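# Press in the gauge pin on the magnet-marked post

## Task

Find the one post of the checking fixture that has a yellow magnet on it. Press that post's gauge pin fully home and keep it there for at least one second; after that the spring may push it back out. Do not disturb the other three pins, and do not move the magnet.

## Robot and tools

Robot: two UR20-style arms, left_arm and right_arm, each ending in a Robotiq 2F-85 two-finger gripper with a wrist camera (cam_left_wrist, cam_right_wrist, both 896x504). The calibrated bases sit at (+0.060, +0.928, 0) m for left_arm and (-0.064, -0.817, 0) m for right_arm, both turned only about 2 degrees or less about z.

Frames: the scene frame has its origin at table-top height, midway between the nominal bases. +z points up, +x reaches out over the table, and left_arm is on the +y side. Each arm reports its hand pose, velocities and wrist-camera pose in its own base frame. All offsets you send are measured along the current Hand target's own axes. On the gripper, the fingers point along +z and open and close along y. end_effector_position is the point between the pads when closed; closed fingertips extend about 19 mm beyond it, open ones about 6 mm. A camera block sticks out about 10 cm toward the gripper's +x.

execute_actions(actions, cameras): actions is a list of actions. Each action is a table of 1 to 15 rows, one row per 1/30 s step; if shorter than 15, the last row is held for the remaining steps. Each row is one flat list of 18 numbers, all in [-1, 1], covering both arms even if one is idle: left dx, dy, dz, rx, ry, rz, gripper position, force_limit, speed, then the same nine for the right arm. The six pose numbers are an offset, not a pose: every row counts from the Hand target as it was when that action began, scaled so 1.0 = 0.6 m or 180 degrees; rx, ry, rz form one rotation vector. Repeating an offset moves the hand further. Six zeros re-request the present Hand target. Gripper position +1 is fully open (85 mm), about -0.8 brings the pads together, -1 closes until blocked. force_limit and speed also lie in [-1, 1] (speed roughly 20, 85, 150 mm/s at -1, 0, +1); both default to +1. To keep a gripper unchanged, resend its last three numbers. cameras lists which images to return ([] none, omitted all). An empty actions list just reports state.

move(target, speed, blend, stop_force, zero, blocking, cameras): target is one 18-number row as above, or a list of up to 15 such rows; every row is an offset from the same starting Hand targets, not from the previous row. speed is path top speed in m/s (0.002 to 4.2, default 0.25; rotation up to twice that in rad/s), one value or one per target. blend, in metres, rounds corners of a list. stop_force, in N (6 to 120, one value for both arms), ends an arm's path when its wrist sensor feels that much push against its motion; zero (default true) re-zeros before the move; blocking=false returns early but cannot be combined with stop_force. Paths are straight and do not avoid obstacles; the whole move is capped at 10 s. The result adds a move: line such as done, off_target, moving, held or fault, plus limits=paced (pose clipped) or limits=held (steps withheld).

wait(seconds 0 to 10) lets time pass holding the last commands. stop() brakes a running move. zoom_image(camera, region=[x0, y0, x1, y1] pixels, at most 504x504) enlarges part of the latest image of a wrist camera. zero_wrist_force(arm) re-zeros one arm's force sensor. read_manual only gives licence text. finished_scene(scene, 1 to 3) ends the current scene for good.

Result lines: end_effector_position (m), end_effector_quat_wxyz, velocities, Hand target (the last commanded pose, from which the next offset counts; the gripper may rest a bit short of it), Joint positions and Joint torques, Wrist force and Wrist torque in the end effector's axes (a push on a surface reads as force from the surface into the arm; zeroed at scene start) plus a peak line, Tool commands, object_status (0 moving, 1 blocked opening, 2 blocked closing i.e. gripping, 3 reached position), position_measured in counts (3 open, 78 about 60 mm, 130 about 40 mm, 180 about 20 mm, 230 closed). execute_actions results also list some intermediate positions. Velocities may read within noise.

Cautions: the arms are stiff, so aiming even slightly beyond a firm contact can trigger a fault. For the pin, approach along its axis slowly with stop_force, press only as far as needed, hold about a second, then command back out past the contact. Orientation changes are clipped to 32 degrees from the measured orientation per step. Keep paths away from an arm's own base and keep the two arms apart; hits between them can fail the scene. Holding loads or straining toward unreachable poses heats motors (warning at 70 °C, braking at 85 °C). Do not knock the magnet, other pins or anything off the table.

Each tool is called after "Emit:" by a JSON object that holds its "op" and its "data", one argument or row to a line.

## Session

Emit:
{"op": "execute_actions", "data": {
  "actions": []
}}

Scene clock: 0.00 s.
left_arm: end_effector_position=(+0.6452, +0.5338, +0.3687) position_measured=3 object_status=3 end_effector_quat_wxyz=(+0.054, +0.895, -0.431, +0.101) | right_arm: end_effector_position=(+1.0094, -0.4085, +0.1239) position_measured=3 object_status=3 end_effector_quat_wxyz=(+0.497, -0.362, -0.574, -0.541)
Joint positions: left_arm=[0.541 -1.507 2.094 -2.179 -1.799 -1.706] | right_arm=[2.693 -2.576 -1.22 -2.623 2.507 -0.374]
Joint velocities: within noise
Joint torques (N m): no reading
Motor temperatures (°C): left_arm=[24 36 26 39 35 34] | right_arm=[29 36 36 38 34 39]
Wrist force (N): no reading
Wrist torque (N m): no reading
Wrist force, peak (N): no reading
Hand target: left_arm +0.6452, +0.5338, +0.3687; +0.054, +0.895, -0.431, +0.101 | right_arm +1.0094, -0.4085, +0.1239; +0.497, -0.362, -0.574, -0.541
Tool commands: left_gripper/position=+1.0 left_gripper/force_limit=+1.0 left_gripper/speed=+1.0 right_gripper/position=+1.0 right_gripper/force_limit=+1.0 right_gripper/speed=+1.0

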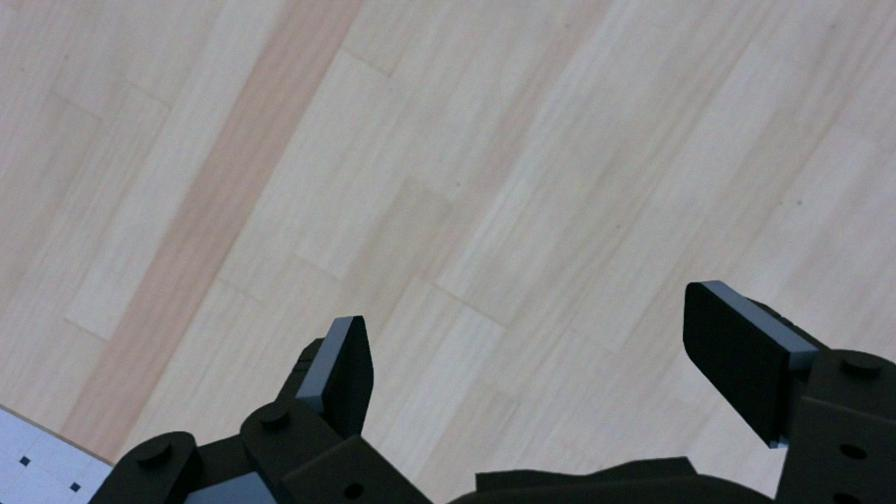

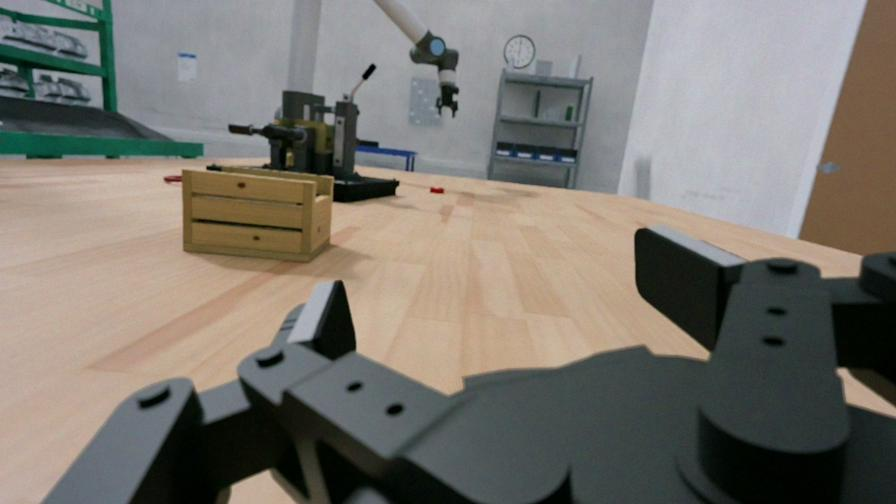

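Emit:
{"op": "zoom_image", "data": {
  "camera": "cam_right_wrist",
  "region": [150, 50, 450, 270]
}}

Emit:
{"op": "zoom_image", "data": {
  "camera": "cam_left_wrist",
  "region": [0, 380, 200, 504]
}}

Scaled by 1.680 from the camera's 896x504 image, which has a finer 1280x720 frame.

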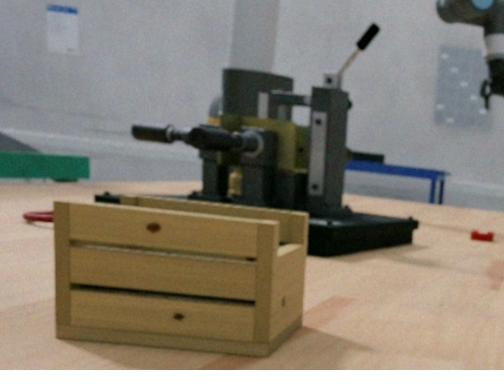

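Scaled by 2.520 from the camera's 896x504 image, which has a finer 1280x720 frame.

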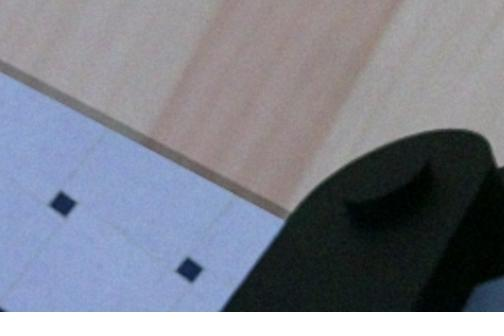

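Emit:
{"op": "move", "data": {
  "target": [0,0,-0.7,0,0,0,1,1,1,0,0,0,0,0,0,1,1,1]
}}

Scene clock: 3.03 s.
left_arm: end_effector_position=(+0.5888, +0.6106, +0.7776) position_measured=3 object_status=3 end_effector_quat_wxyz=(+0.054, +0.895, -0.431, +0.101) | right_arm: end_effector_position=(+1.0094, -0.4085, +0.1239) position_measured=3 object_status=3 end_effector_quat_wxyz=(+0.497, -0.362, -0.574, -0.541)
Joint positions: left_arm=[0.656 -1.625 1.613 -1.552 -1.8 -1.588] | right_arm=[2.693 -2.576 -1.22 -2.623 2.507 -0.374]
Joint velocities: within noise
Joint torques (N m): left_arm=[23.62 -62.3 -131.8 -6.47 -6.59 2.61] | right_arm=[0.85 244.98 71.88 -3.09 1.33 0.4]
Motor temperatures (°C): left_arm=[24 36 26 39 35 34] | right_arm=[29 36 36 38 34 39]
Wrist force (N): left_arm=[0.3 -0.7 0.4] | right_arm=[0.2 0.1 0.4]
Wrist torque (N m): left_arm=[-0.08 -0.10 0.03] | right_arm=[0.02 -0.04 0.00]
Wrist force, peak (N): left_arm=[0.1 -0.2 3.7] | right_arm=[-0.3 0.4 0.4]
Hand target: left_arm +0.5888, +0.6107, +0.7777; +0.054, +0.895, -0.431, +0.101 | right_arm +1.0094, -0.4085, +0.1239; +0.497, -0.362, -0.574, -0.541
Off the commanded pose: left_arm 0.000 m, 0 deg | right_arm 0.000 m, 0 deg.
move: done
camera_calibration:
cam_left_wrist: T_world_to_cam=[[-0.854395, -0.519376, -0.0160802, 0.849542], [-0.518451, 0.849978, 0.0935224, -0.263266], [-0.0349055, 0.0882418, -0.995487, 0.866787], [0, 0, 0, 1]] pos_world=[0.619609, 0.588515, 0.901158]

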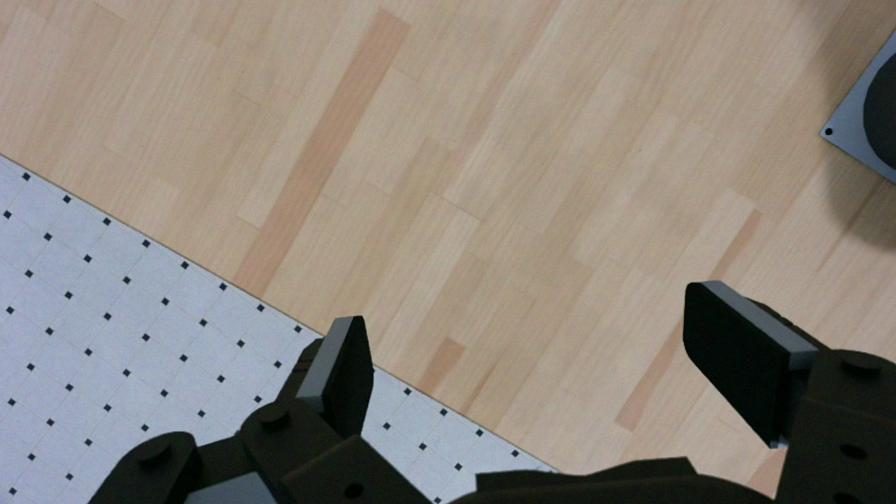

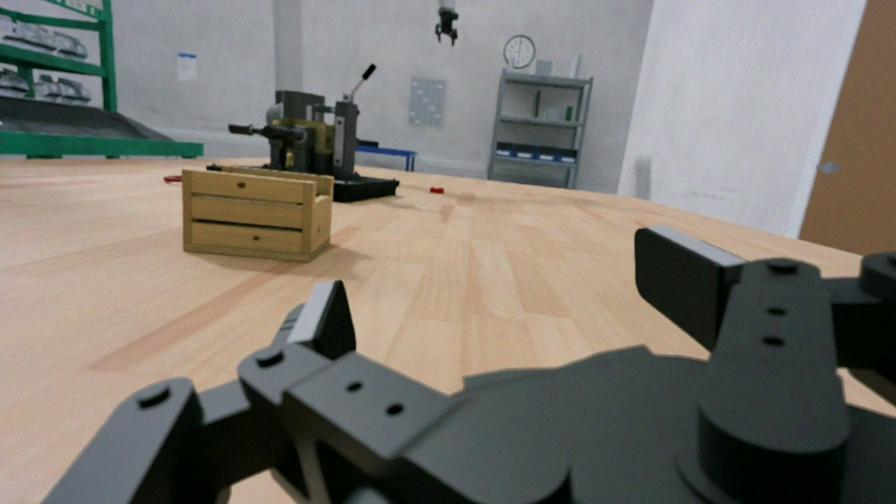

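Emit:
{"op": "move", "data": {
  "target": [0,0,0,0,0,0,1,1,1,0.85,-0.6,0.3,0,-0.26,0,1,1,1]
}}

Scene clock: 6.67 s.
left_arm: end_effector_position=(+0.5889, +0.6107, +0.7777) position_measured=3 object_status=3 end_effector_quat_wxyz=(+0.054, +0.895, -0.431, +0.101) | right_arm: end_effector_position=(+0.5100, -0.3499, +0.5350) position_measured=3 object_status=3 end_effector_quat_wxyz=(-0.229, +0.547, +0.724, +0.353)
Joint positions: left_arm=[0.656 -1.625 1.612 -1.552 -1.8 -1.588] | right_arm=[2.513 -1.499 -2.006 -1.766 2.275 0.455]
Joint velocities: within noise
Joint torques (N m): left_arm=[14.44 -65.29 -105.63 -10.08 -5.25 2.76] | right_arm=[-15.57 80.76 83.23 1.79 -2.27 5.44]
Motor temperatures (°C): left_arm=[24 36 26 39 35 34] | right_arm=[29 36 36 38 34 39]
Wrist force (N): left_arm=[0.3 -0.8 0.3] | right_arm=[-1.8 1.4 1.2]
Wrist torque (N m): left_arm=[-0.09 -0.09 0.02] | right_arm=[0.73 0.54 -0.17]
Wrist force, peak (N): left_arm=[0.6 -1.3 0.2] | right_arm=[-3.2 1.5 -0.6]
Hand target: left_arm +0.5888, +0.6107, +0.7777; +0.054, +0.895, -0.431, +0.101 | right_arm +0.5098, -0.3499, +0.5351; -0.229, +0.547, +0.724, +0.353
Off the commanded pose: left_arm 0.000 m, 0 deg | right_arm 0.000 m, 0 deg.
move: done
camera_calibration:
cam_left_wrist: T_world_to_cam=[[-0.854395, -0.519376, -0.0160802, 0.849683], [-0.518451, 0.849978, 0.0935224, -0.263318], [-0.0349055, 0.0882418, -0.995487, 0.866981], [0, 0, 0, 1]] pos_world=[0.619709, 0.588615, 0.901358]
cam_right_wrist: T_world_to_cam=[[0.982774, -0.0062404, 0.184708, -0.585506], [0.0958701, -0.837231, -0.53838, -0.0442829], [0.158003, 0.546813, -0.822211, 0.67863], [0, 0, 0, 1]] pos_world=[0.47244, -0.411813, 0.642283]

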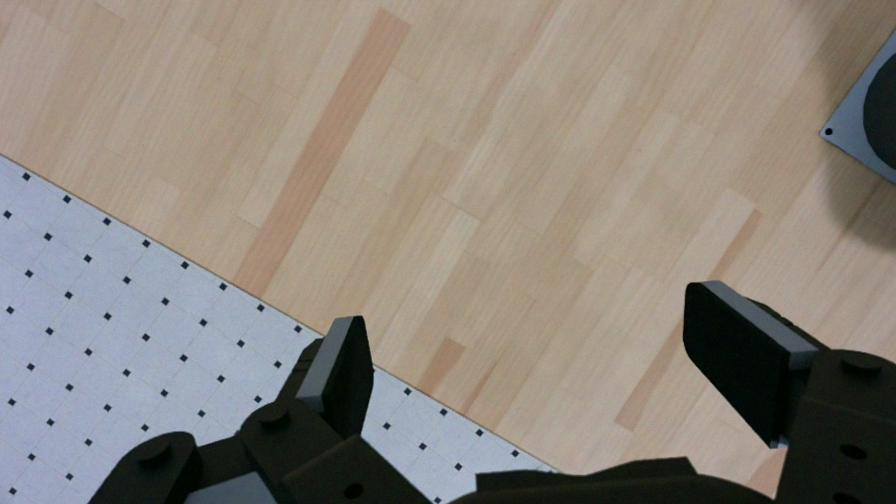

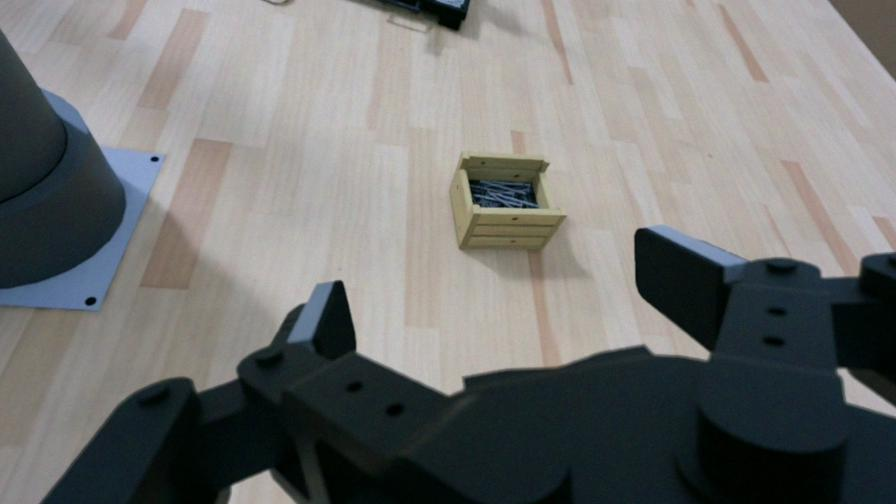

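Emit:
{"op": "move", "data": {
  "target": [0,0,0,0,0,0,1,1,1,0.59,0.158,0.46,0,0,0,1,1,1],
  "cameras": ["cam_right_wrist"]
}}

Emit:
{"op": "zoom_image", "data": {
  "camera": "cam_right_wrist",
  "region": [250, 0, 650, 330]
}}

Scene clock: 9.63 s.
left_arm: end_effector_position=(+0.5888, +0.6107, +0.7777) position_measured=3 object_status=3 end_effector_quat_wxyz=(+0.054, +0.895, -0.431, +0.101) | right_arm: end_effector_position=(+0.5101, +0.0978, +0.6353) position_measured=3 object_status=3 end_effector_quat_wxyz=(-0.229, +0.547, +0.724, +0.353)
Joint positions: left_arm=[0.656 -1.625 1.612 -1.552 -1.8 -1.588] | right_arm=[3.23 -1.107 -2.29 -1.131 2.424 1.466]
Joint velocities: within noise
Joint torques (N m): left_arm=[18.04 -70.88 -95.07 -12.25 -3.83 2.73] | right_arm=[17.21 13.53 90.25 16.69 -0.87 5.06]
Motor temperatures (°C): left_arm=[24 36 26 39 35 34] | right_arm=[29 36 36 38 34 39]
Wrist force (N): left_arm=[0.1 -1.1 0.1] | right_arm=[-0.5 1.3 1.4]
Wrist torque (N m): left_arm=[-0.15 -0.06 0.03] | right_arm=[0.84 0.50 -0.02]
Wrist force, peak (N): left_arm=[-0.1 -1.4 0.3] | right_arm=[2.4 1.9 3.1]
Hand target: left_arm +0.5888, +0.6107, +0.7777; +0.054, +0.895, -0.431, +0.101 | right_arm +0.5101, +0.0978, +0.6353; -0.229, +0.547, +0.724, +0.353
Off the commanded pose: left_arm 0.000 m, 0 deg | right_arm 0.000 m, 0 deg.
move: done
camera_calibration:
cam_right_wrist: T_world_to_cam=[[0.982773, -0.00619966, 0.184714, -0.601343], [0.0958717, -0.837353, -0.53819, 0.384398], [0.158008, 0.546627, -0.822334, 0.51637], [0, 0, 0, 1]] pos_world=[0.47254, 0.0358867, 0.742584]
Images, in order (width x height): cam_right_wrist 896x504.

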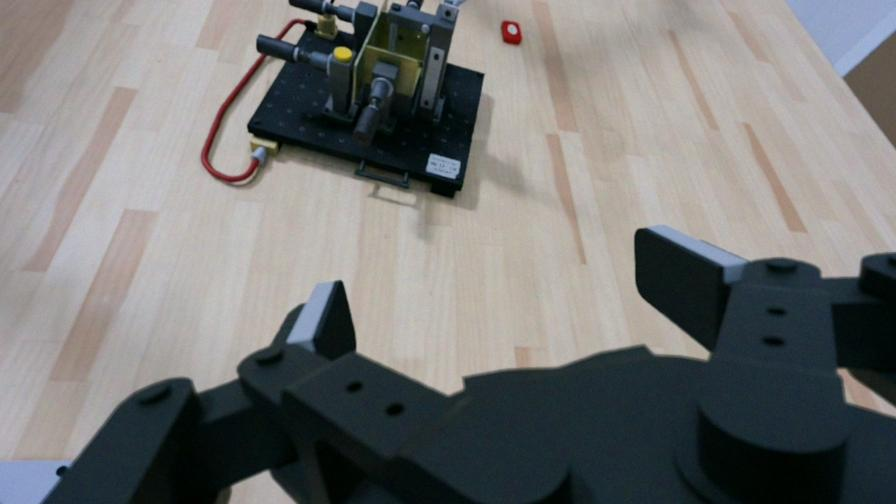

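Scaled by 1.260 from the camera's 896x504 image, which has a finer 1280x720 frame.

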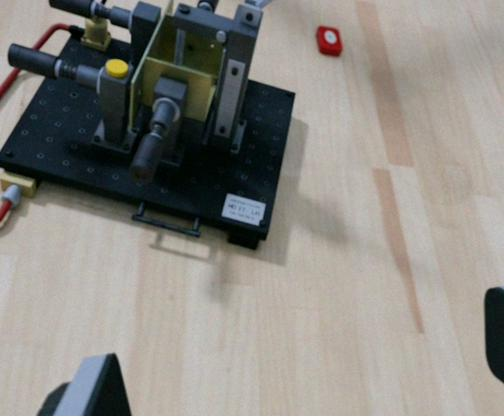

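Emit:
{"op": "move", "data": {
  "target": [0,0,0,0,0,0,1,1,1,0.626,-0.378,0.543,-0.21,-0.0015,0.176,-1,1,0],
  "cameras": ["cam_right_wrist"]
}}

Scene clock: 14.30 s.
left_arm: end_effector_position=(+0.5888, +0.6107, +0.7777) position_measured=3 object_status=3 end_effector_quat_wxyz=(+0.054, +0.895, -0.431, +0.101) | right_arm: end_effector_position=(+0.2001, +0.5479, +0.6349) position_measured=232 object_status=3 end_effector_quat_wxyz=(-0.126, +0.765, +0.399, +0.490)
Joint positions: left_arm=[0.656 -1.625 1.612 -1.552 -1.8 -1.588] | right_arm=[5.372 -0.812 -2.444 -1.328 0.516 4.335]
Joint velocities: within noise
Joint torques (N m): left_arm=[17.2 -76.62 -98.29 -12.38 -2.8 2.56] | right_arm=[17.54 -82.95 118.75 5.71 -9.64 2.67]
Motor temperatures (°C): left_arm=[24 36 26 39 35 34] | right_arm=[29 36 36 37 34 39]
Wrist force (N): left_arm=[0.1 -0.8 0.3] | right_arm=[0.2 1.2 0.8]
Wrist torque (N m): left_arm=[-0.10 -0.06 0.02] | right_arm=[0.61 0.10 -0.08]
Wrist force, peak (N): left_arm=[0.2 -1.4 0.2] | right_arm=[-2.6 3.2 -0.6]
Hand target: left_arm +0.5888, +0.6107, +0.7777; +0.054, +0.895, -0.431, +0.101 | right_arm +0.2000, +0.5479, +0.6349; -0.126, +0.765, +0.399, +0.490
Off the commanded pose: left_arm 0.000 m, 0 deg | right_arm 0.000 m, 0 deg.
move: done
camera_calibration:
cam_right_wrist: T_world_to_cam=[[0.643437, -0.760143, 0.0903981, 0.247047], [-0.504556, -0.509943, -0.696693, 0.832187], [0.575684, 0.402667, -0.711651, 0.244032], [0, 0, 0, 1]] pos_world=[0.12044, 0.513895, 0.731112]
Images, in order (width x height): cam_right_wrist 896x504.

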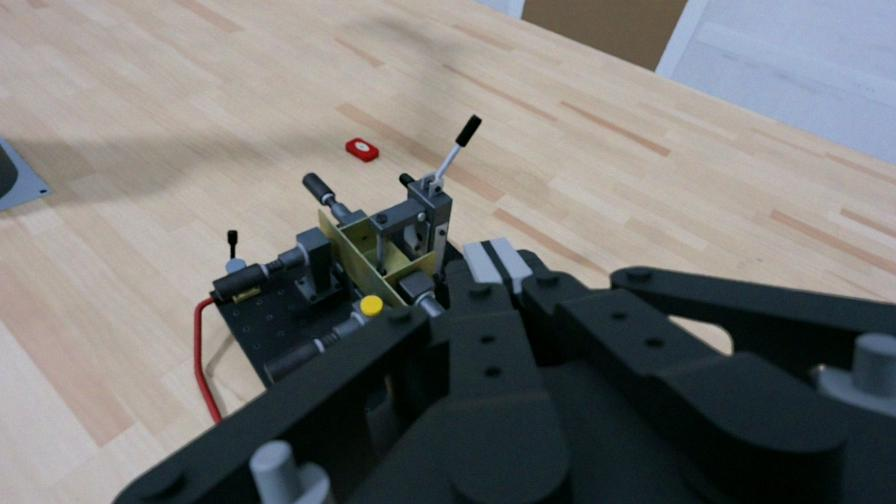

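Emit:
{"op": "move", "data": {
  "target": [0,0,0,0,0,0,1,1,1,-0.29,-0.859,0.29,-0.21,-0.0015,0.176,-1,1,0],
  "cameras": ["cam_right_wrist"]
}}

Scene clock: 17.77 s.
left_arm: end_effector_position=(+0.5888, +0.6107, +0.7777) position_measured=3 object_status=3 end_effector_quat_wxyz=(+0.054, +0.895, -0.431, +0.101) | right_arm: end_effector_position=(-0.1004, +0.8994, +0.3000) position_measured=232 object_status=3 end_effector_quat_wxyz=(+0.000, +0.844, +0.001, +0.537)
Joint positions: left_arm=[0.656 -1.625 1.612 -1.552 -1.8 -1.588] | right_arm=[5.341 -1.941 -1.907 -1.763 0.747 5.753]
Joint velocities: within noise
Joint torques (N m): left_arm=[13.73 -74.18 -101.58 -11.55 -1.87 2.05] | right_arm=[-20.42 110.27 87.67 -1.74 3.52 6.78]
Motor temperatures (°C): left_arm=[24 36 26 39 35 34] | right_arm=[29 36 36 37 34 39]
Wrist force (N): left_arm=[0.2 -1.2 0.1] | right_arm=[-0.4 0.4 0.6]
Wrist torque (N m): left_arm=[-0.16 -0.08 0.03] | right_arm=[0.38 0.20 -0.18]
Wrist force, peak (N): left_arm=[-0.1 -1.5 0.1] | right_arm=[1.4 4.5 0.0]
Hand target: left_arm +0.5888, +0.6107, +0.7777; +0.054, +0.895, -0.431, +0.101 | right_arm -0.1005, +0.8995, +0.2999; +0.000, +0.844, +0.001, +0.537
Off the commanded pose: left_arm 0.000 m, 0 deg | right_arm 0.000 m, 0 deg.
move: done
camera_calibration:
cam_right_wrist: T_world_to_cam=[[-0.130443, -0.984516, -0.117101, 0.924203], [-0.656639, 0.17428, -0.733792, 0.00693972], [0.742839, -0.0188247, -0.669206, 0.420226], [0, 0, 0, 1]] pos_world=[-0.187048, 0.916594, 0.394535]
Images, in order (width x height): cam_right_wrist 896x504.

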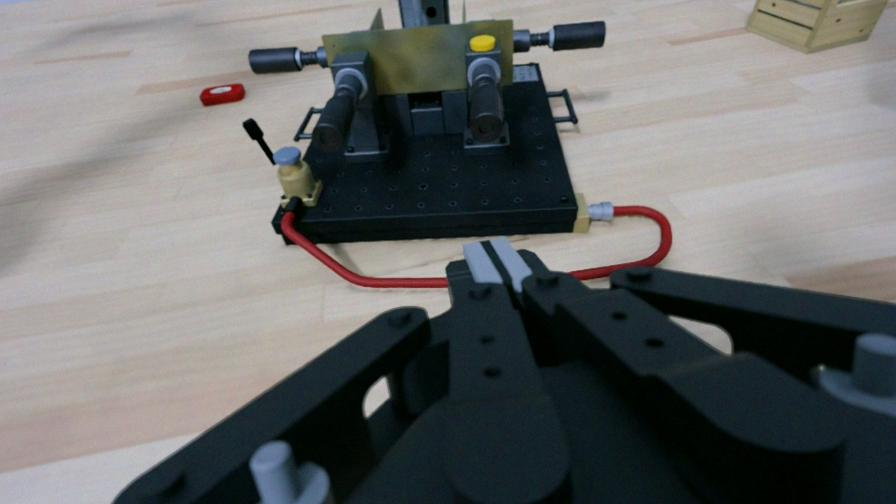

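Emit:
{"op": "move", "data": {
  "target": [0,0,0,0,0,0,1,1,1,0.0133,0.0742,0.521,-0.0604,0.072,0.0282,-1,1,0],
  "cameras": ["cam_right_wrist"],
  "speed": 0.2
}}

Emit:
{"op": "zoom_image", "data": {
  "camera": "cam_right_wrist",
  "region": [300, 0, 700, 300]
}}

Scene clock: 20.87 s.
left_arm: end_effector_position=(+0.5888, +0.6107, +0.7777) position_measured=3 object_status=3 end_effector_quat_wxyz=(+0.054, +0.895, -0.431, +0.101) | right_arm: end_effector_position=(+0.1861, +0.8555, +0.1750) position_measured=232 object_status=3 end_effector_quat_wxyz=(+0.056, +0.773, -0.087, +0.626)
Joint positions: left_arm=[0.656 -1.625 1.612 -1.552 -1.8 -1.588] | right_arm=[5.077 -2.087 -2.004 -1.81 0.599 5.985]
Joint velocities: within noise
Joint torques (N m): left_arm=[14.51 -75.76 -104.02 -11.67 -1.26 2.13] | right_arm=[-26.82 138.84 73.43 -3.23 -6.49 5.28]
Motor temperatures (°C): left_arm=[24 36 26 39 35 34] | right_arm=[29 36 36 37 34 39]
Wrist force (N): left_arm=[0.3 -1.0 0.6] | right_arm=[-0.7 0.7 0.1]
Wrist torque (N m): left_arm=[-0.14 -0.10 0.03] | right_arm=[0.33 0.14 -0.03]
Wrist force, peak (N): left_arm=[0.2 -1.3 0.1] | right_arm=[-1.2 0.3 3.2]
Hand target: left_arm +0.5888, +0.6107, +0.7777; +0.054, +0.895, -0.431, +0.101 | right_arm +0.1862, +0.8555, +0.1749; +0.056, +0.773, -0.087, +0.626
Off the commanded pose: left_arm 0.000 m, 0 deg | right_arm 0.000 m, 0 deg.
move: done
camera_calibration:
cam_right_wrist: T_world_to_cam=[[-0.300864, -0.938966, -0.166806, 0.905077], [-0.426283, 0.288874, -0.857225, -0.00827954], [0.853091, -0.186801, -0.487177, 0.214284], [0, 0, 0, 1]] pos_world=[0.0859715, 0.892257, 0.248269]
Images, in order (width x height): cam_right_wrist 896x504.

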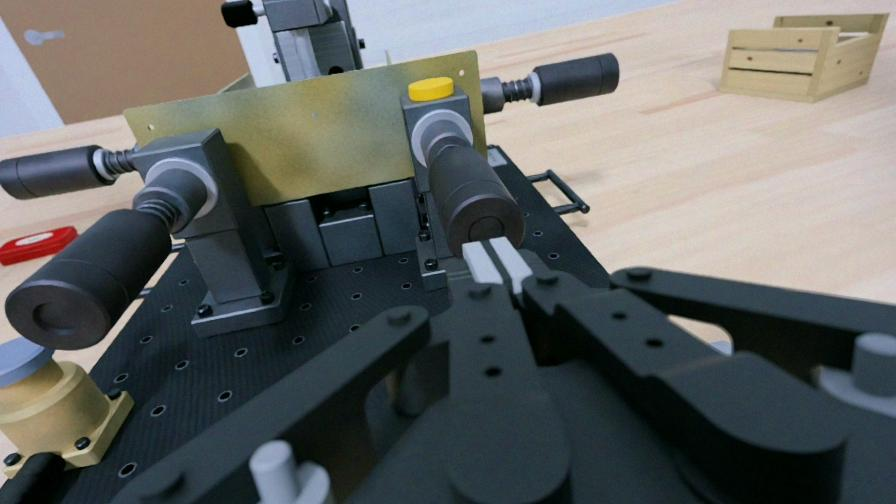

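Scaled by 1.260 from the camera's 896x504 image, which has a finer 1280x720 frame.

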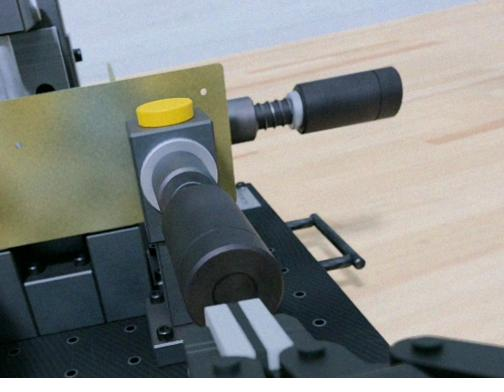

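Emit:
{"op": "move", "data": {
  "target": [0,0,0,0,0,0,1,1,1,0.028,0.001,0.1304,0,0,0,-1,1,0],
  "cameras": ["cam_right_wrist"],
  "speed": 0.02,
  "stop_force": 50
}}

Emit:
{"op": "zoom_image", "data": {
  "camera": "cam_right_wrist",
  "region": [300, 0, 700, 300]
}}

Scene clock: 26.03 s.
left_arm: end_effector_position=(+0.5888, +0.6107, +0.7777) position_measured=3 object_status=3 end_effector_quat_wxyz=(+0.054, +0.895, -0.431, +0.101) | right_arm: end_effector_position=(+0.2453, +0.8428, +0.1749) position_measured=232 object_status=3 end_effector_quat_wxyz=(+0.056, +0.773, -0.087, +0.626)
Joint positions: left_arm=[0.656 -1.625 1.612 -1.552 -1.8 -1.588] | right_arm=[5.02 -2.071 -2.042 -1.754 0.546 5.944]
Joint velocities: within noise
Joint torques (N m): left_arm=[13.21 -81.8 -107.76 -11.69 0.54 2.85] | right_arm=[-19.16 124.41 47.75 -6.1 1.3 4.88]
Motor temperatures (°C): left_arm=[24 36 26 39 35 34] | right_arm=[29 36 36 37 34 39]
Wrist force (N): left_arm=[0.3 -0.9 0.4] | right_arm=[-6.2 3.2 -44.5]
Wrist torque (N m): left_arm=[-0.12 -0.09 0.03] | right_arm=[0.20 0.20 -0.04]
Wrist force, peak (N): left_arm=[-0.1 -1.4 0.3] | right_arm=[-14.1 17.0 -117.7]
Hand target: left_arm +0.5888, +0.6107, +0.7777; +0.054, +0.895, -0.431, +0.101 | right_arm +0.2453, +0.8428, +0.1749; +0.056, +0.773, -0.087, +0.626 (not the last commanded pose)
Off the commanded pose: left_arm 0.000 m, 0 deg | right_arm 0.020 m, 0 deg.
move: contact (right_arm)
camera_calibration:
cam_right_wrist: T_world_to_cam=[[-0.300977, -0.938914, -0.166892, 0.91094], [-0.426069, 0.288965, -0.857301, 0.020448], [0.853158, -0.18692, -0.487014, 0.161414], [0, 0, 0, 1]] pos_world=[0.145172, 0.879557, 0.248169]
Images, in order (width x height): cam_right_wrist 896x504.

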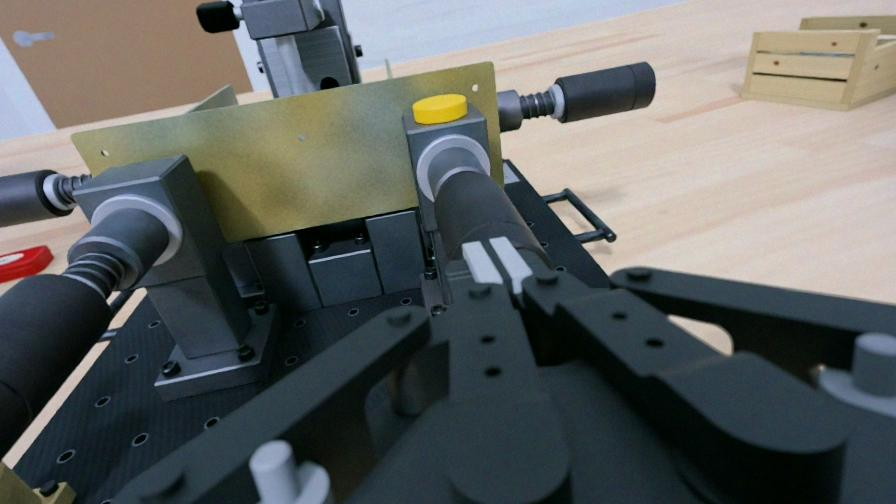

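Scaled by 1.260 from the camera's 896x504 image, which has a finer 1280x720 frame.

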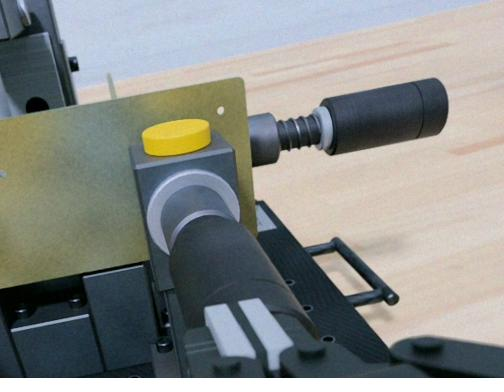

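Emit:
{"op": "move", "data": {
  "target": [0,0,0,0,0,0,1,1,1,0.0018,0,0.008,0,0,0,-1,1,0],
  "cameras": ["cam_right_wrist"],
  "speed": 0.004,
  "stop_force": 30
}}

Emit:
{"op": "wait", "data": {
  "seconds": 1.3,
  "cameras": ["cam_right_wrist"]
}}

Scene clock: 27.33 s.
left_arm: end_effector_position=(+0.5888, +0.6107, +0.7777) position_measured=3 object_status=3 end_effector_quat_wxyz=(+0.054, +0.895, -0.431, +0.101) | right_arm: end_effector_position=(+0.2456, +0.8427, +0.1749) position_measured=232 object_status=3 end_effector_quat_wxyz=(+0.056, +0.773, -0.087, +0.626)
Joint positions: left_arm=[0.656 -1.625 1.612 -1.552 -1.8 -1.588] | right_arm=[5.019 -2.071 -2.042 -1.754 0.546 5.944]
Joint velocities: within noise
Joint torques (N m): left_arm=[7.11 -82.33 -108.86 -11.31 0.27 2.01] | right_arm=[-57.09 135.96 38.4 -8.86 -1.65 4.31]
Motor temperatures (°C): left_arm=[24 36 26 39 35 34] | right_arm=[29 36 36 37 34 39]
Wrist force (N): left_arm=[-0.3 -1.2 -0.1] | right_arm=[-5.9 11.2 -83.3]
Wrist torque (N m): left_arm=[-0.16 0.01 0.02] | right_arm=[-0.06 0.44 0.00]
Wrist force, peak (N): left_arm=[0.1 -1.4 0.0] | right_arm=[-4.9 13.3 -89.8]
Hand target: left_arm +0.5888, +0.6107, +0.7777; +0.054, +0.895, -0.431, +0.101 | right_arm +0.2456, +0.8427, +0.1749; +0.056, +0.773, -0.087, +0.626 (not the last commanded pose)
Off the commanded pose: left_arm 0.000 m, 0 deg | right_arm 0.005 m, 0 deg.
move: contact (right_arm)
camera_calibration:
cam_right_wrist: T_world_to_cam=[[-0.301001, -0.938869, -0.167105, 0.911047], [-0.4261, 0.289179, -0.857213, 0.0203702], [0.853134, -0.186818, -0.487095, 0.161093], [0, 0, 0, 1]] pos_world=[0.145472, 0.879558, 0.248169]
Images, in order (width x height): cam_right_wrist 896x504.

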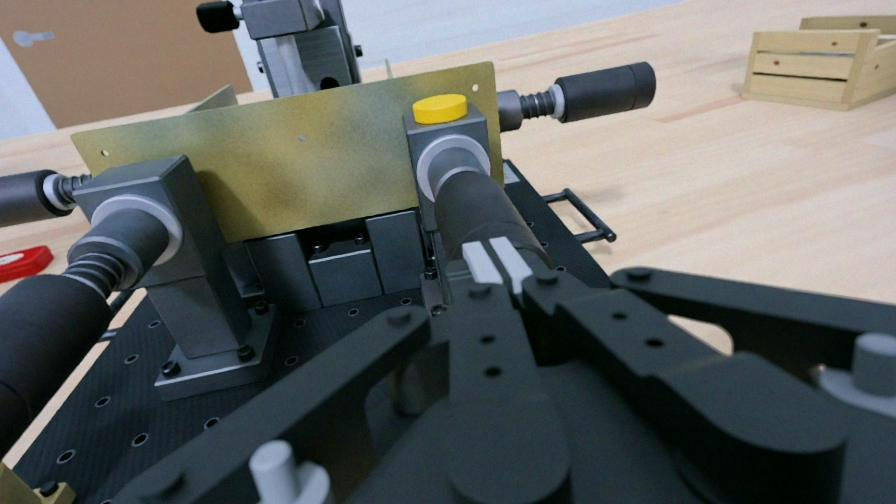

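Scene clock: 28.63 s.
left_arm: end_effector_position=(+0.5888, +0.6107, +0.7777) position_measured=3 object_status=3 end_effector_quat_wxyz=(+0.054, +0.895, -0.431, +0.101) | right_arm: end_effector_position=(+0.2456, +0.8427, +0.1749) position_measured=232 object_status=3 end_effector_quat_wxyz=(+0.056, +0.773, -0.087, +0.626)
Joint positions: left_arm=[0.656 -1.625 1.612 -1.552 -1.8 -1.588] | right_arm=[5.019 -2.071 -2.042 -1.754 0.546 5.944]
Joint velocities: within noise
Joint torques (N m): left_arm=[10.9 -83.09 -111.93 -10.55 1.17 1.4] | right_arm=[-50.81 130.48 37.08 -6.84 -2.43 4.14]
Motor temperatures (°C): left_arm=[24 36 26 39 35 34] | right_arm=[29 36 36 37 34 39]
Wrist force (N): left_arm=[0.2 -0.9 0.1] | right_arm=[-6.5 11.3 -79.4]
Wrist torque (N m): left_arm=[-0.11 -0.07 0.03] | right_arm=[-0.07 0.36 0.00]
Wrist force, peak (N): left_arm=[-0.1 -1.4 0.1] | right_arm=[-5.9 11.0 -82.8]
Hand target: left_arm +0.5888, +0.6107, +0.7777; +0.054, +0.895, -0.431, +0.101 | right_arm +0.2456, +0.8427, +0.1749; +0.056, +0.773, -0.087, +0.626 (not the last commanded pose)
Tool commands: left_gripper/position=+1.0 left_gripper/force_limit=+1.0 left_gripper/speed=+1.0 right_gripper/position=-1.0 right_gripper/force_limit=+1.0 right_gripper/speed=+0.0
Off the commanded pose: left_arm 0.000 m, 0 deg | right_arm 0.005 m, 0 deg.
wait: 1.30 s; at rest by 0.17 s
camera_calibration:
cam_right_wrist: T_world_to_cam=[[-0.30108, -0.938852, -0.167057, 0.911032], [-0.426076, 0.289171, -0.857228, 0.0203769], [0.853118, -0.186915, -0.487086, 0.161177], [0, 0, 0, 1]] pos_world=[0.145472, 0.879558, 0.248169]
Images, in order (width x height): cam_right_wrist 896x504.

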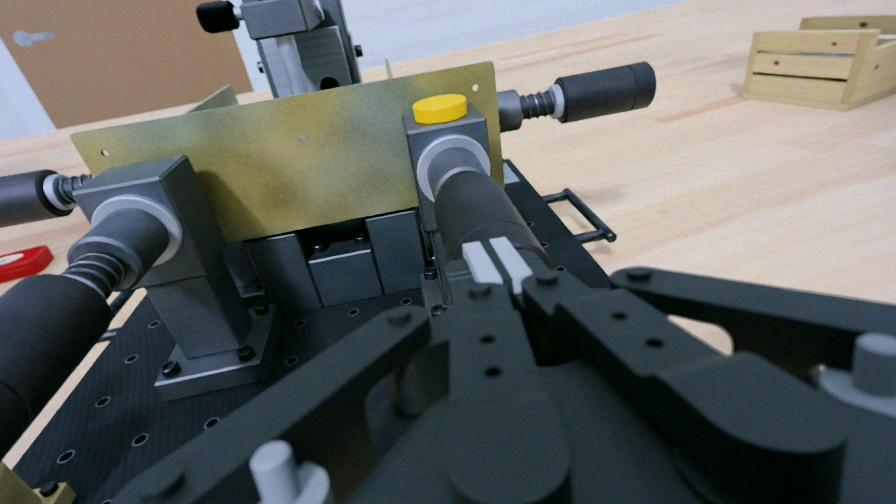

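Emit:
{"op": "move", "data": {
  "target": [0,0,0,0,0,0,1,1,1,-0.028,-0.001,-0.1304,0,0,0,-1,1,0],
  "cameras": ["cam_right_wrist"],
  "speed": 0.06
}}

Emit:
{"op": "finished_scene", "data": {
  "scene": 1
}}

Scene clock: 30.53 s.
left_arm: end_effector_position=(+0.5888, +0.6107, +0.7777) position_measured=3 object_status=3 end_effector_quat_wxyz=(+0.054, +0.895, -0.431, +0.101) | right_arm: end_effector_position=(+0.1676, +0.8596, +0.1749) position_measured=232 object_status=3 end_effector_quat_wxyz=(+0.056, +0.773, -0.087, +0.626)
Joint positions: left_arm=[0.656 -1.625 1.612 -1.552 -1.8 -1.588] | right_arm=[5.094 -2.093 -1.991 -1.826 0.616 5.997]
Joint velocities: within noise
Joint torques (N m): left_arm=[8.49 -80.42 -112.75 -11.5 2.31 2.64] | right_arm=[19.62 141.25 65.14 -4.13 3.78 5.46]
Motor temperatures (°C): left_arm=[24 36 26 39 35 34] | right_arm=[28 36 36 37 34 39]
Wrist force (N): left_arm=[0.4 -1.0 0.3] | right_arm=[-0.7 0.5 1.8]
Wrist torque (N m): left_arm=[-0.14 -0.11 0.02] | right_arm=[0.30 0.15 -0.01]
Wrist force, peak (N): left_arm=[0.4 -1.5 0.3] | right_arm=[-6.6 11.3 -80.0]
Hand target: left_arm +0.5888, +0.6107, +0.7777; +0.054, +0.895, -0.431, +0.101 | right_arm +0.1674, +0.8596, +0.1749; +0.056, +0.773, -0.087, +0.626
Off the commanded pose: left_arm 0.000 m, 0 deg | right_arm 0.000 m, 0 deg.
move: done
camera_calibration:
cam_right_wrist: T_world_to_cam=[[-0.300987, -0.938878, -0.167078, 0.903343], [-0.42611, 0.289149, -0.857218, -0.0176953], [0.853134, -0.186818, -0.487096, 0.230775], [0, 0, 0, 1]] pos_world=[0.0674721, 0.896358, 0.248169]
Images, in order (width x height): cam_right_wrist 896x504.

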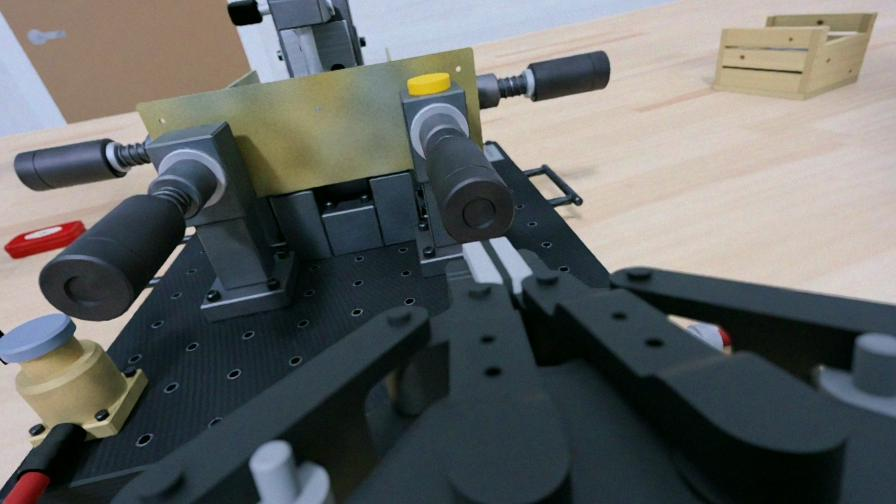

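The scene is finished: the task was done.


## Next scene

The same job, from a new start.

Emit:
{"op": "execute_actions", "data": {
  "actions": []
}}

Scene clock: 0.00 s.
left_arm: end_effector_position=(+1.6020, +0.5513, +0.3701) position_measured=3 object_status=3 end_effector_quat_wxyz=(-0.049, +0.940, +0.190, +0.279) | right_arm: end_effector_position=(+0.4481, +0.4679, +0.3319) position_measured=3 object_status=3 end_effector_quat_wxyz=(-0.272, +0.502, +0.649, +0.503)
Joint positions: left_arm=[0.193 -0.686 0.985 -2.439 -1.472 -3.319] | right_arm=[4.007 -1.969 -2.772 1.193 2.076 2.519]
Joint velocities: within noise
Joint torques (N m): no reading
Motor temperatures (°C): left_arm=[24 35 26 38 34 34] | right_arm=[28 35 36 37 34 38]
Wrist force (N): no reading
Wrist torque (N m): no reading
Wrist force, peak (N): no reading
Hand target: left_arm +1.6020, +0.5513, +0.3701; -0.049, +0.940, +0.190, +0.279 | right_arm +0.4481, +0.4679, +0.3319; -0.272, +0.502, +0.649, +0.503
Tool commands: left_gripper/position=+1.0 left_gripper/force_limit=+1.0 left_gripper/speed=+1.0 right_gripper/position=+1.0 right_gripper/force_limit=+1.0 right_gripper/speed=+1.0
camera_calibration:
cam_left_wrist: T_world_to_cam=[[0.280319, -0.958405, -0.0536817, 0.116011], [-0.933413, -0.259108, -0.248199, 1.75322], [0.223966, 0.119682, -0.967221, 0.0591923], [0, 0, 0, 1]] pos_world=[1.5907, 0.558373, 0.498626]
cam_right_wrist: T_world_to_cam=[[0.956613, -0.13676, 0.257272, -0.433465], [0.120637, -0.61784, -0.776995, 0.502422], [0.265214, 0.774319, -0.574535, -0.162484], [0, 0, 0, 1]] pos_world=[0.39714, 0.37695, 0.408545]

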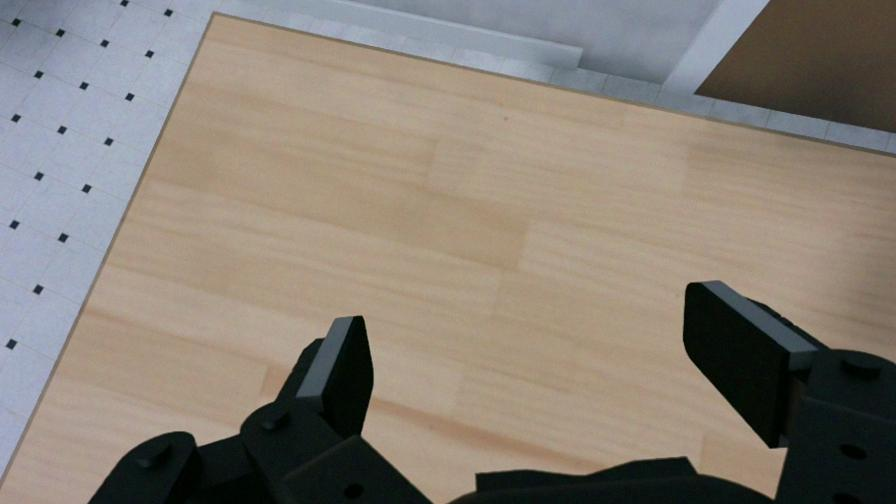

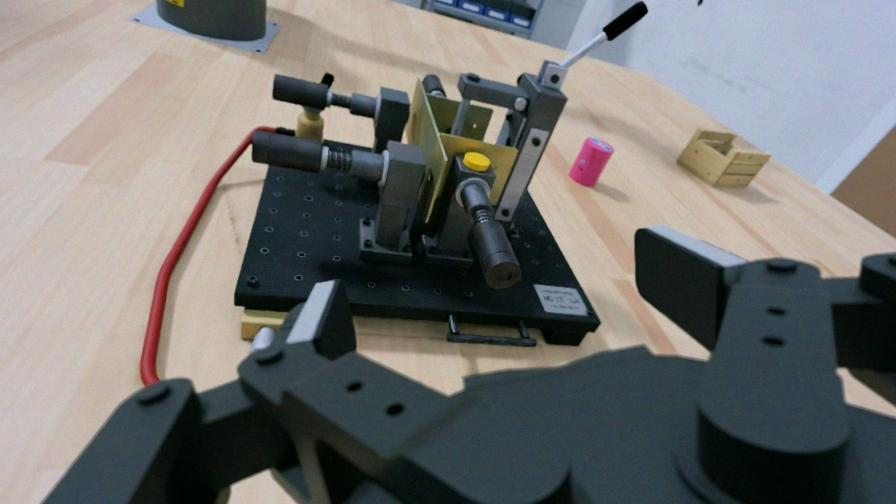

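Emit:
{"op": "move", "data": {
  "target": [0,0,0,0,0,0,1,1,1,-0.198,0.0615,0.3435,0.0634,-0.042,0.107,-1,1,0],
  "cameras": ["cam_right_wrist"]
}}

Emit:
{"op": "zoom_image", "data": {
  "camera": "cam_right_wrist",
  "region": [300, 0, 700, 300]
}}

Scene clock: 3.10 s.
left_arm: end_effector_position=(+1.6020, +0.5513, +0.3701) position_measured=3 object_status=3 end_effector_quat_wxyz=(-0.049, +0.940, +0.190, +0.279) | right_arm: end_effector_position=(+0.5548, +0.6133, +0.1726) position_measured=232 object_status=3 end_effector_quat_wxyz=(-0.357, +0.606, +0.619, +0.350)
Joint positions: left_arm=[0.193 -0.686 0.985 -2.439 -1.472 -3.319] | right_arm=[3.978 -2.177 -2.502 0.866 2.206 2.701]
Joint velocities: within noise
Joint torques (N m): left_arm=[0.92 -272.76 -107.22 -11.69 2.11 0.22] | right_arm=[-21.07 105.7 26.6 3.26 6.86 5.24]
Motor temperatures (°C): left_arm=[24 35 26 38 34 34] | right_arm=[28 35 36 37 34 38]
Wrist force (N): left_arm=[0.1 0.0 -0.4] | right_arm=[-0.9 0.4 0.0]
Wrist torque (N m): left_arm=[0.01 0.00 -0.01] | right_arm=[0.15 0.43 -0.33]
Wrist force, peak (N): left_arm=[0.7 -0.5 -0.3] | right_arm=[-1.4 2.0 3.1]
Hand target: left_arm +1.6020, +0.5513, +0.3701; -0.049, +0.940, +0.190, +0.279 | right_arm +0.5549, +0.6134, +0.1725; -0.357, +0.606, +0.619, +0.350
Off the commanded pose: left_arm 0.000 m, 0 deg | right_arm 0.000 m, 0 deg.
move: done
camera_calibration:
cam_right_wrist: T_world_to_cam=[[0.986824, -0.121874, -0.106417, -0.437724], [-0.161706, -0.721071, -0.673727, 0.65778], [0.00537593, 0.682058, -0.731278, -0.16706], [0, 0, 0, 1]] pos_world=[0.539222, 0.534904, 0.274415]
Images, in order (width x height): cam_right_wrist 896x504.

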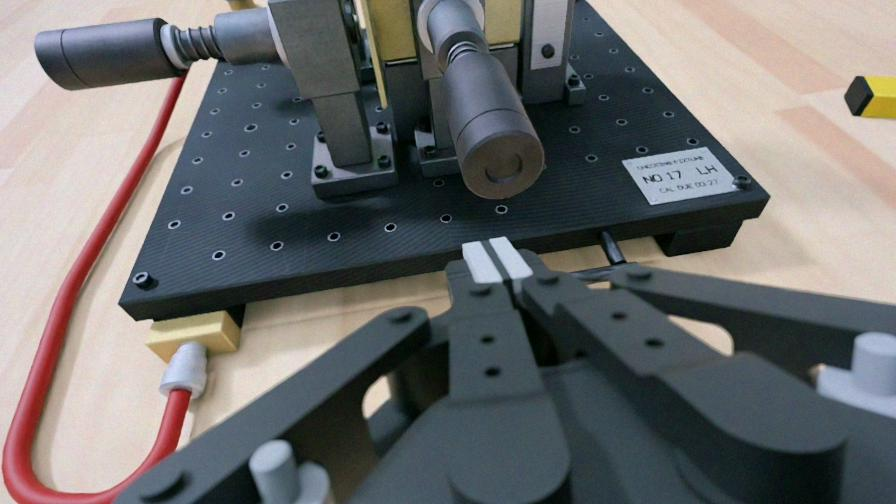

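Scaled by 1.260 from the camera's 896x504 image, which has a finer 1280x720 frame.

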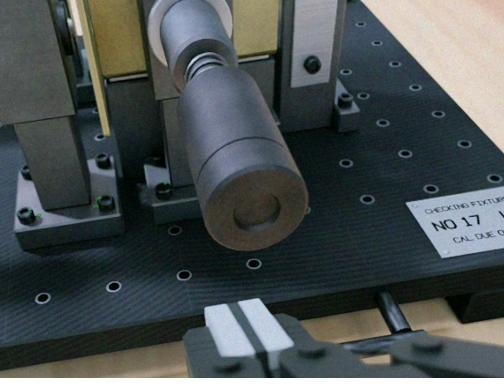

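Emit:
{"op": "move", "data": {
  "target": [
    [0,0,0,0,0,0,1,1,1,0.0233,0.0093,0.0403,0,0,0,-1,1,0],
    [0,0,0,0,0,0,1,1,1,0.0483,0.0098,0.0837,0,0,0,-1,1,0],
    [0,0,0,0,0,0,1,1,1,0.0667,0.0102,0.1153,0,0,0,-1,1,0]
  ],
  "cameras": ["cam_right_wrist"],
  "speed": [0.08,0.025,0.008],
  "blend": [0.003,0.003,0],
  "stop_force": 60
}}

Emit:
{"op": "wait", "data": {
  "seconds": 0.8,
  "cameras": []
}}

Scene clock: 7.57 s.
left_arm: end_effector_position=(+1.6020, +0.5513, +0.3701) position_measured=3 object_status=3 end_effector_quat_wxyz=(-0.049, +0.940, +0.190, +0.279) | right_arm: end_effector_position=(+0.5594, +0.6810, +0.1725) position_measured=232 object_status=3 end_effector_quat_wxyz=(-0.357, +0.606, +0.619, +0.350)
Joint positions: left_arm=[0.193 -0.686 0.985 -2.439 -1.472 -3.319] | right_arm=[4.042 -2.187 -2.439 0.841 2.156 2.749]
Joint velocities: within noise
Joint torques (N m): left_arm=[3.91 -275.95 -111.02 -10.7 3.23 0.89] | right_arm=[13.55 135.95 43.19 9.73 7.45 -7.32]
Motor temperatures (°C): left_arm=[24 35 26 38 34 34] | right_arm=[28 35 36 37 34 38]
Wrist force (N): left_arm=[0.5 -0.1 0.2] | right_arm=[-18.1 -5.5 -62.7]
Wrist torque (N m): left_arm=[-0.01 -0.07 0.00] | right_arm=[0.01 0.70 -0.31]
Wrist force, peak (N): left_arm=[0.7 -0.2 -0.2] | right_arm=[-27.3 -6.2 -85.7]
Hand target: left_arm +1.6020, +0.5513, +0.3701; -0.049, +0.940, +0.190, +0.279 | right_arm +0.5594, +0.6810, +0.1725; -0.357, +0.606, +0.619, +0.350 (not the last commanded pose)
Off the commanded pose: left_arm 0.000 m, 0 deg | right_arm 0.012 m, 0 deg.
move: contact (right_arm); path passed 2 of 3 targets
camera_calibration:
cam_right_wrist: T_world_to_cam=[[0.986809, -0.121829, -0.106611, -0.433999], [-0.161806, -0.721174, -0.673592, 0.707285], [0.00517766, 0.681957, -0.731374, -0.213211], [0, 0, 0, 1]] pos_world=[0.543821, 0.602603, 0.274215]
Images, in order (width x height): cam_right_wrist 896x504.

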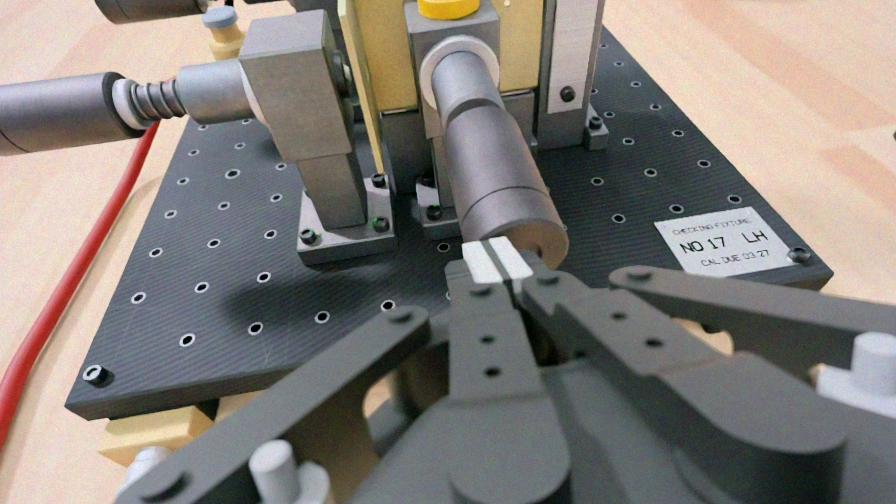

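Scene clock: 8.37 s.
left_arm: end_effector_position=(+1.6020, +0.5513, +0.3701) position_measured=3 object_status=3 end_effector_quat_wxyz=(-0.049, +0.940, +0.190, +0.279) | right_arm: end_effector_position=(+0.5594, +0.6810, +0.1725) position_measured=232 object_status=3 end_effector_quat_wxyz=(-0.357, +0.606, +0.619, +0.350)
Joint positions: left_arm=[0.193 -0.686 0.985 -2.439 -1.472 -3.319] | right_arm=[4.042 -2.187 -2.439 0.841 2.156 2.749]
Joint velocities: within noise
Joint torques (N m): left_arm=[5.52 -282.95 -109.4 -11.08 3.43 1.41] | right_arm=[12.73 140.09 41.11 10.95 6.72 -6.71]
Motor temperatures (°C): left_arm=[24 35 26 38 34 34] | right_arm=[28 35 36 37 34 38]
Wrist force (N): left_arm=[0.3 0.0 -0.1] | right_arm=[-16.7 -5.5 -60.5]
Wrist torque (N m): left_arm=[0.00 -0.04 0.00] | right_arm=[-0.02 0.71 -0.31]
Wrist force, peak (N): left_arm=[0.5 -0.2 -0.5] | right_arm=[-17.8 -5.6 -62.3]
Hand target: left_arm +1.6020, +0.5513, +0.3701; -0.049, +0.940, +0.190, +0.279 | right_arm +0.5594, +0.6810, +0.1725; -0.357, +0.606, +0.619, +0.350 (not the last commanded pose)
Tool commands: left_gripper/position=+1.0 left_gripper/force_limit=+1.0 left_gripper/speed=+1.0 right_gripper/position=-1.0 right_gripper/force_limit=+1.0 right_gripper/speed=+0.0
Off the commanded pose: left_arm 0.000 m, 0 deg | right_arm 0.012 m, 0 deg.
wait: 0.80 s; at rest by 0.17 s
No camera images: "cameras" was empty.

Emit:
{"op": "move", "data": {
  "target": [0,0,0,0,0,0,1,1,1,-0.05,0,-0.0866,0,0,0,-1,1,0],
  "cameras": ["cam_right_wrist"],
  "speed": 0.08
}}

Emit:
{"op": "finished_scene", "data": {
  "scene": 2
}}

Scene clock: 9.80 s.
left_arm: end_effector_position=(+1.6020, +0.5513, +0.3701) position_measured=3 object_status=3 end_effector_quat_wxyz=(-0.049, +0.940, +0.190, +0.279) | right_arm: end_effector_position=(+0.5607, +0.6212, +0.1725) position_measured=232 object_status=3 end_effector_quat_wxyz=(-0.357, +0.606, +0.619, +0.350)
Joint positions: left_arm=[0.193 -0.686 0.985 -2.439 -1.472 -3.319] | right_arm=[3.98 -2.178 -2.488 0.855 2.205 2.703]
Joint velocities: within noise
Joint torques (N m): left_arm=[8.25 -280.99 -110.06 -11.12 3.96 1.57] | right_arm=[-27.84 158.28 -1.32 15.05 7.17 -7.74]
Motor temperatures (°C): left_arm=[24 35 26 38 34 34] | right_arm=[28 35 36 37 34 38]
Wrist force (N): left_arm=[0.1 -0.3 0.0] | right_arm=[-0.1 0.8 0.5]
Wrist torque (N m): left_arm=[-0.05 -0.01 0.00] | right_arm=[0.22 0.28 -0.35]
Wrist force, peak (N): left_arm=[0.4 -0.3 -0.4] | right_arm=[-16.3 -5.4 -60.7]
Hand target: left_arm +1.6020, +0.5513, +0.3701; -0.049, +0.940, +0.190, +0.279 | right_arm +0.5607, +0.6210, +0.1725; -0.357, +0.606, +0.619, +0.350
Off the commanded pose: left_arm 0.000 m, 0 deg | right_arm 0.000 m, 0 deg.
move: done
camera_calibration:
cam_right_wrist: T_world_to_cam=[[0.986809, -0.121894, -0.106538, -0.442541], [-0.161804, -0.721163, -0.673604, 0.664433], [0.0052776, 0.681957, -0.731373, -0.172418], [0, 0, 0, 1]] pos_world=[0.545121, 0.542803, 0.274315]
Images, in order (width x height): cam_right_wrist 896x504.

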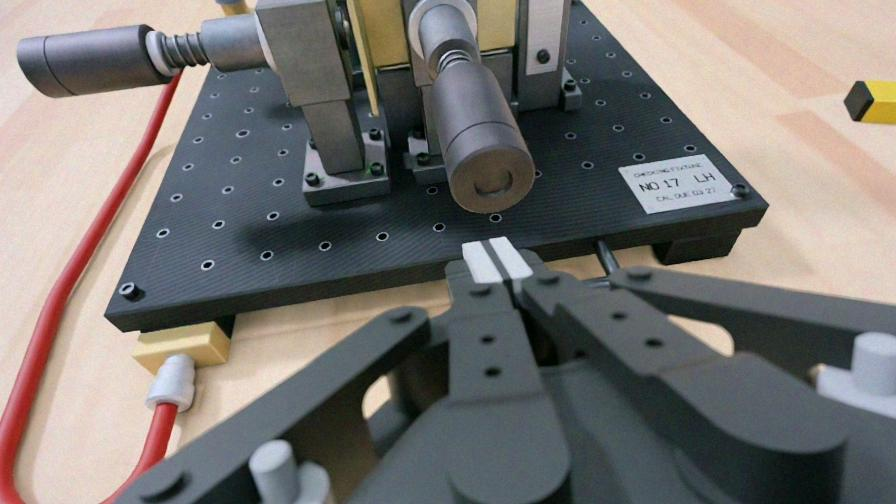

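The scene is finished: the task was done.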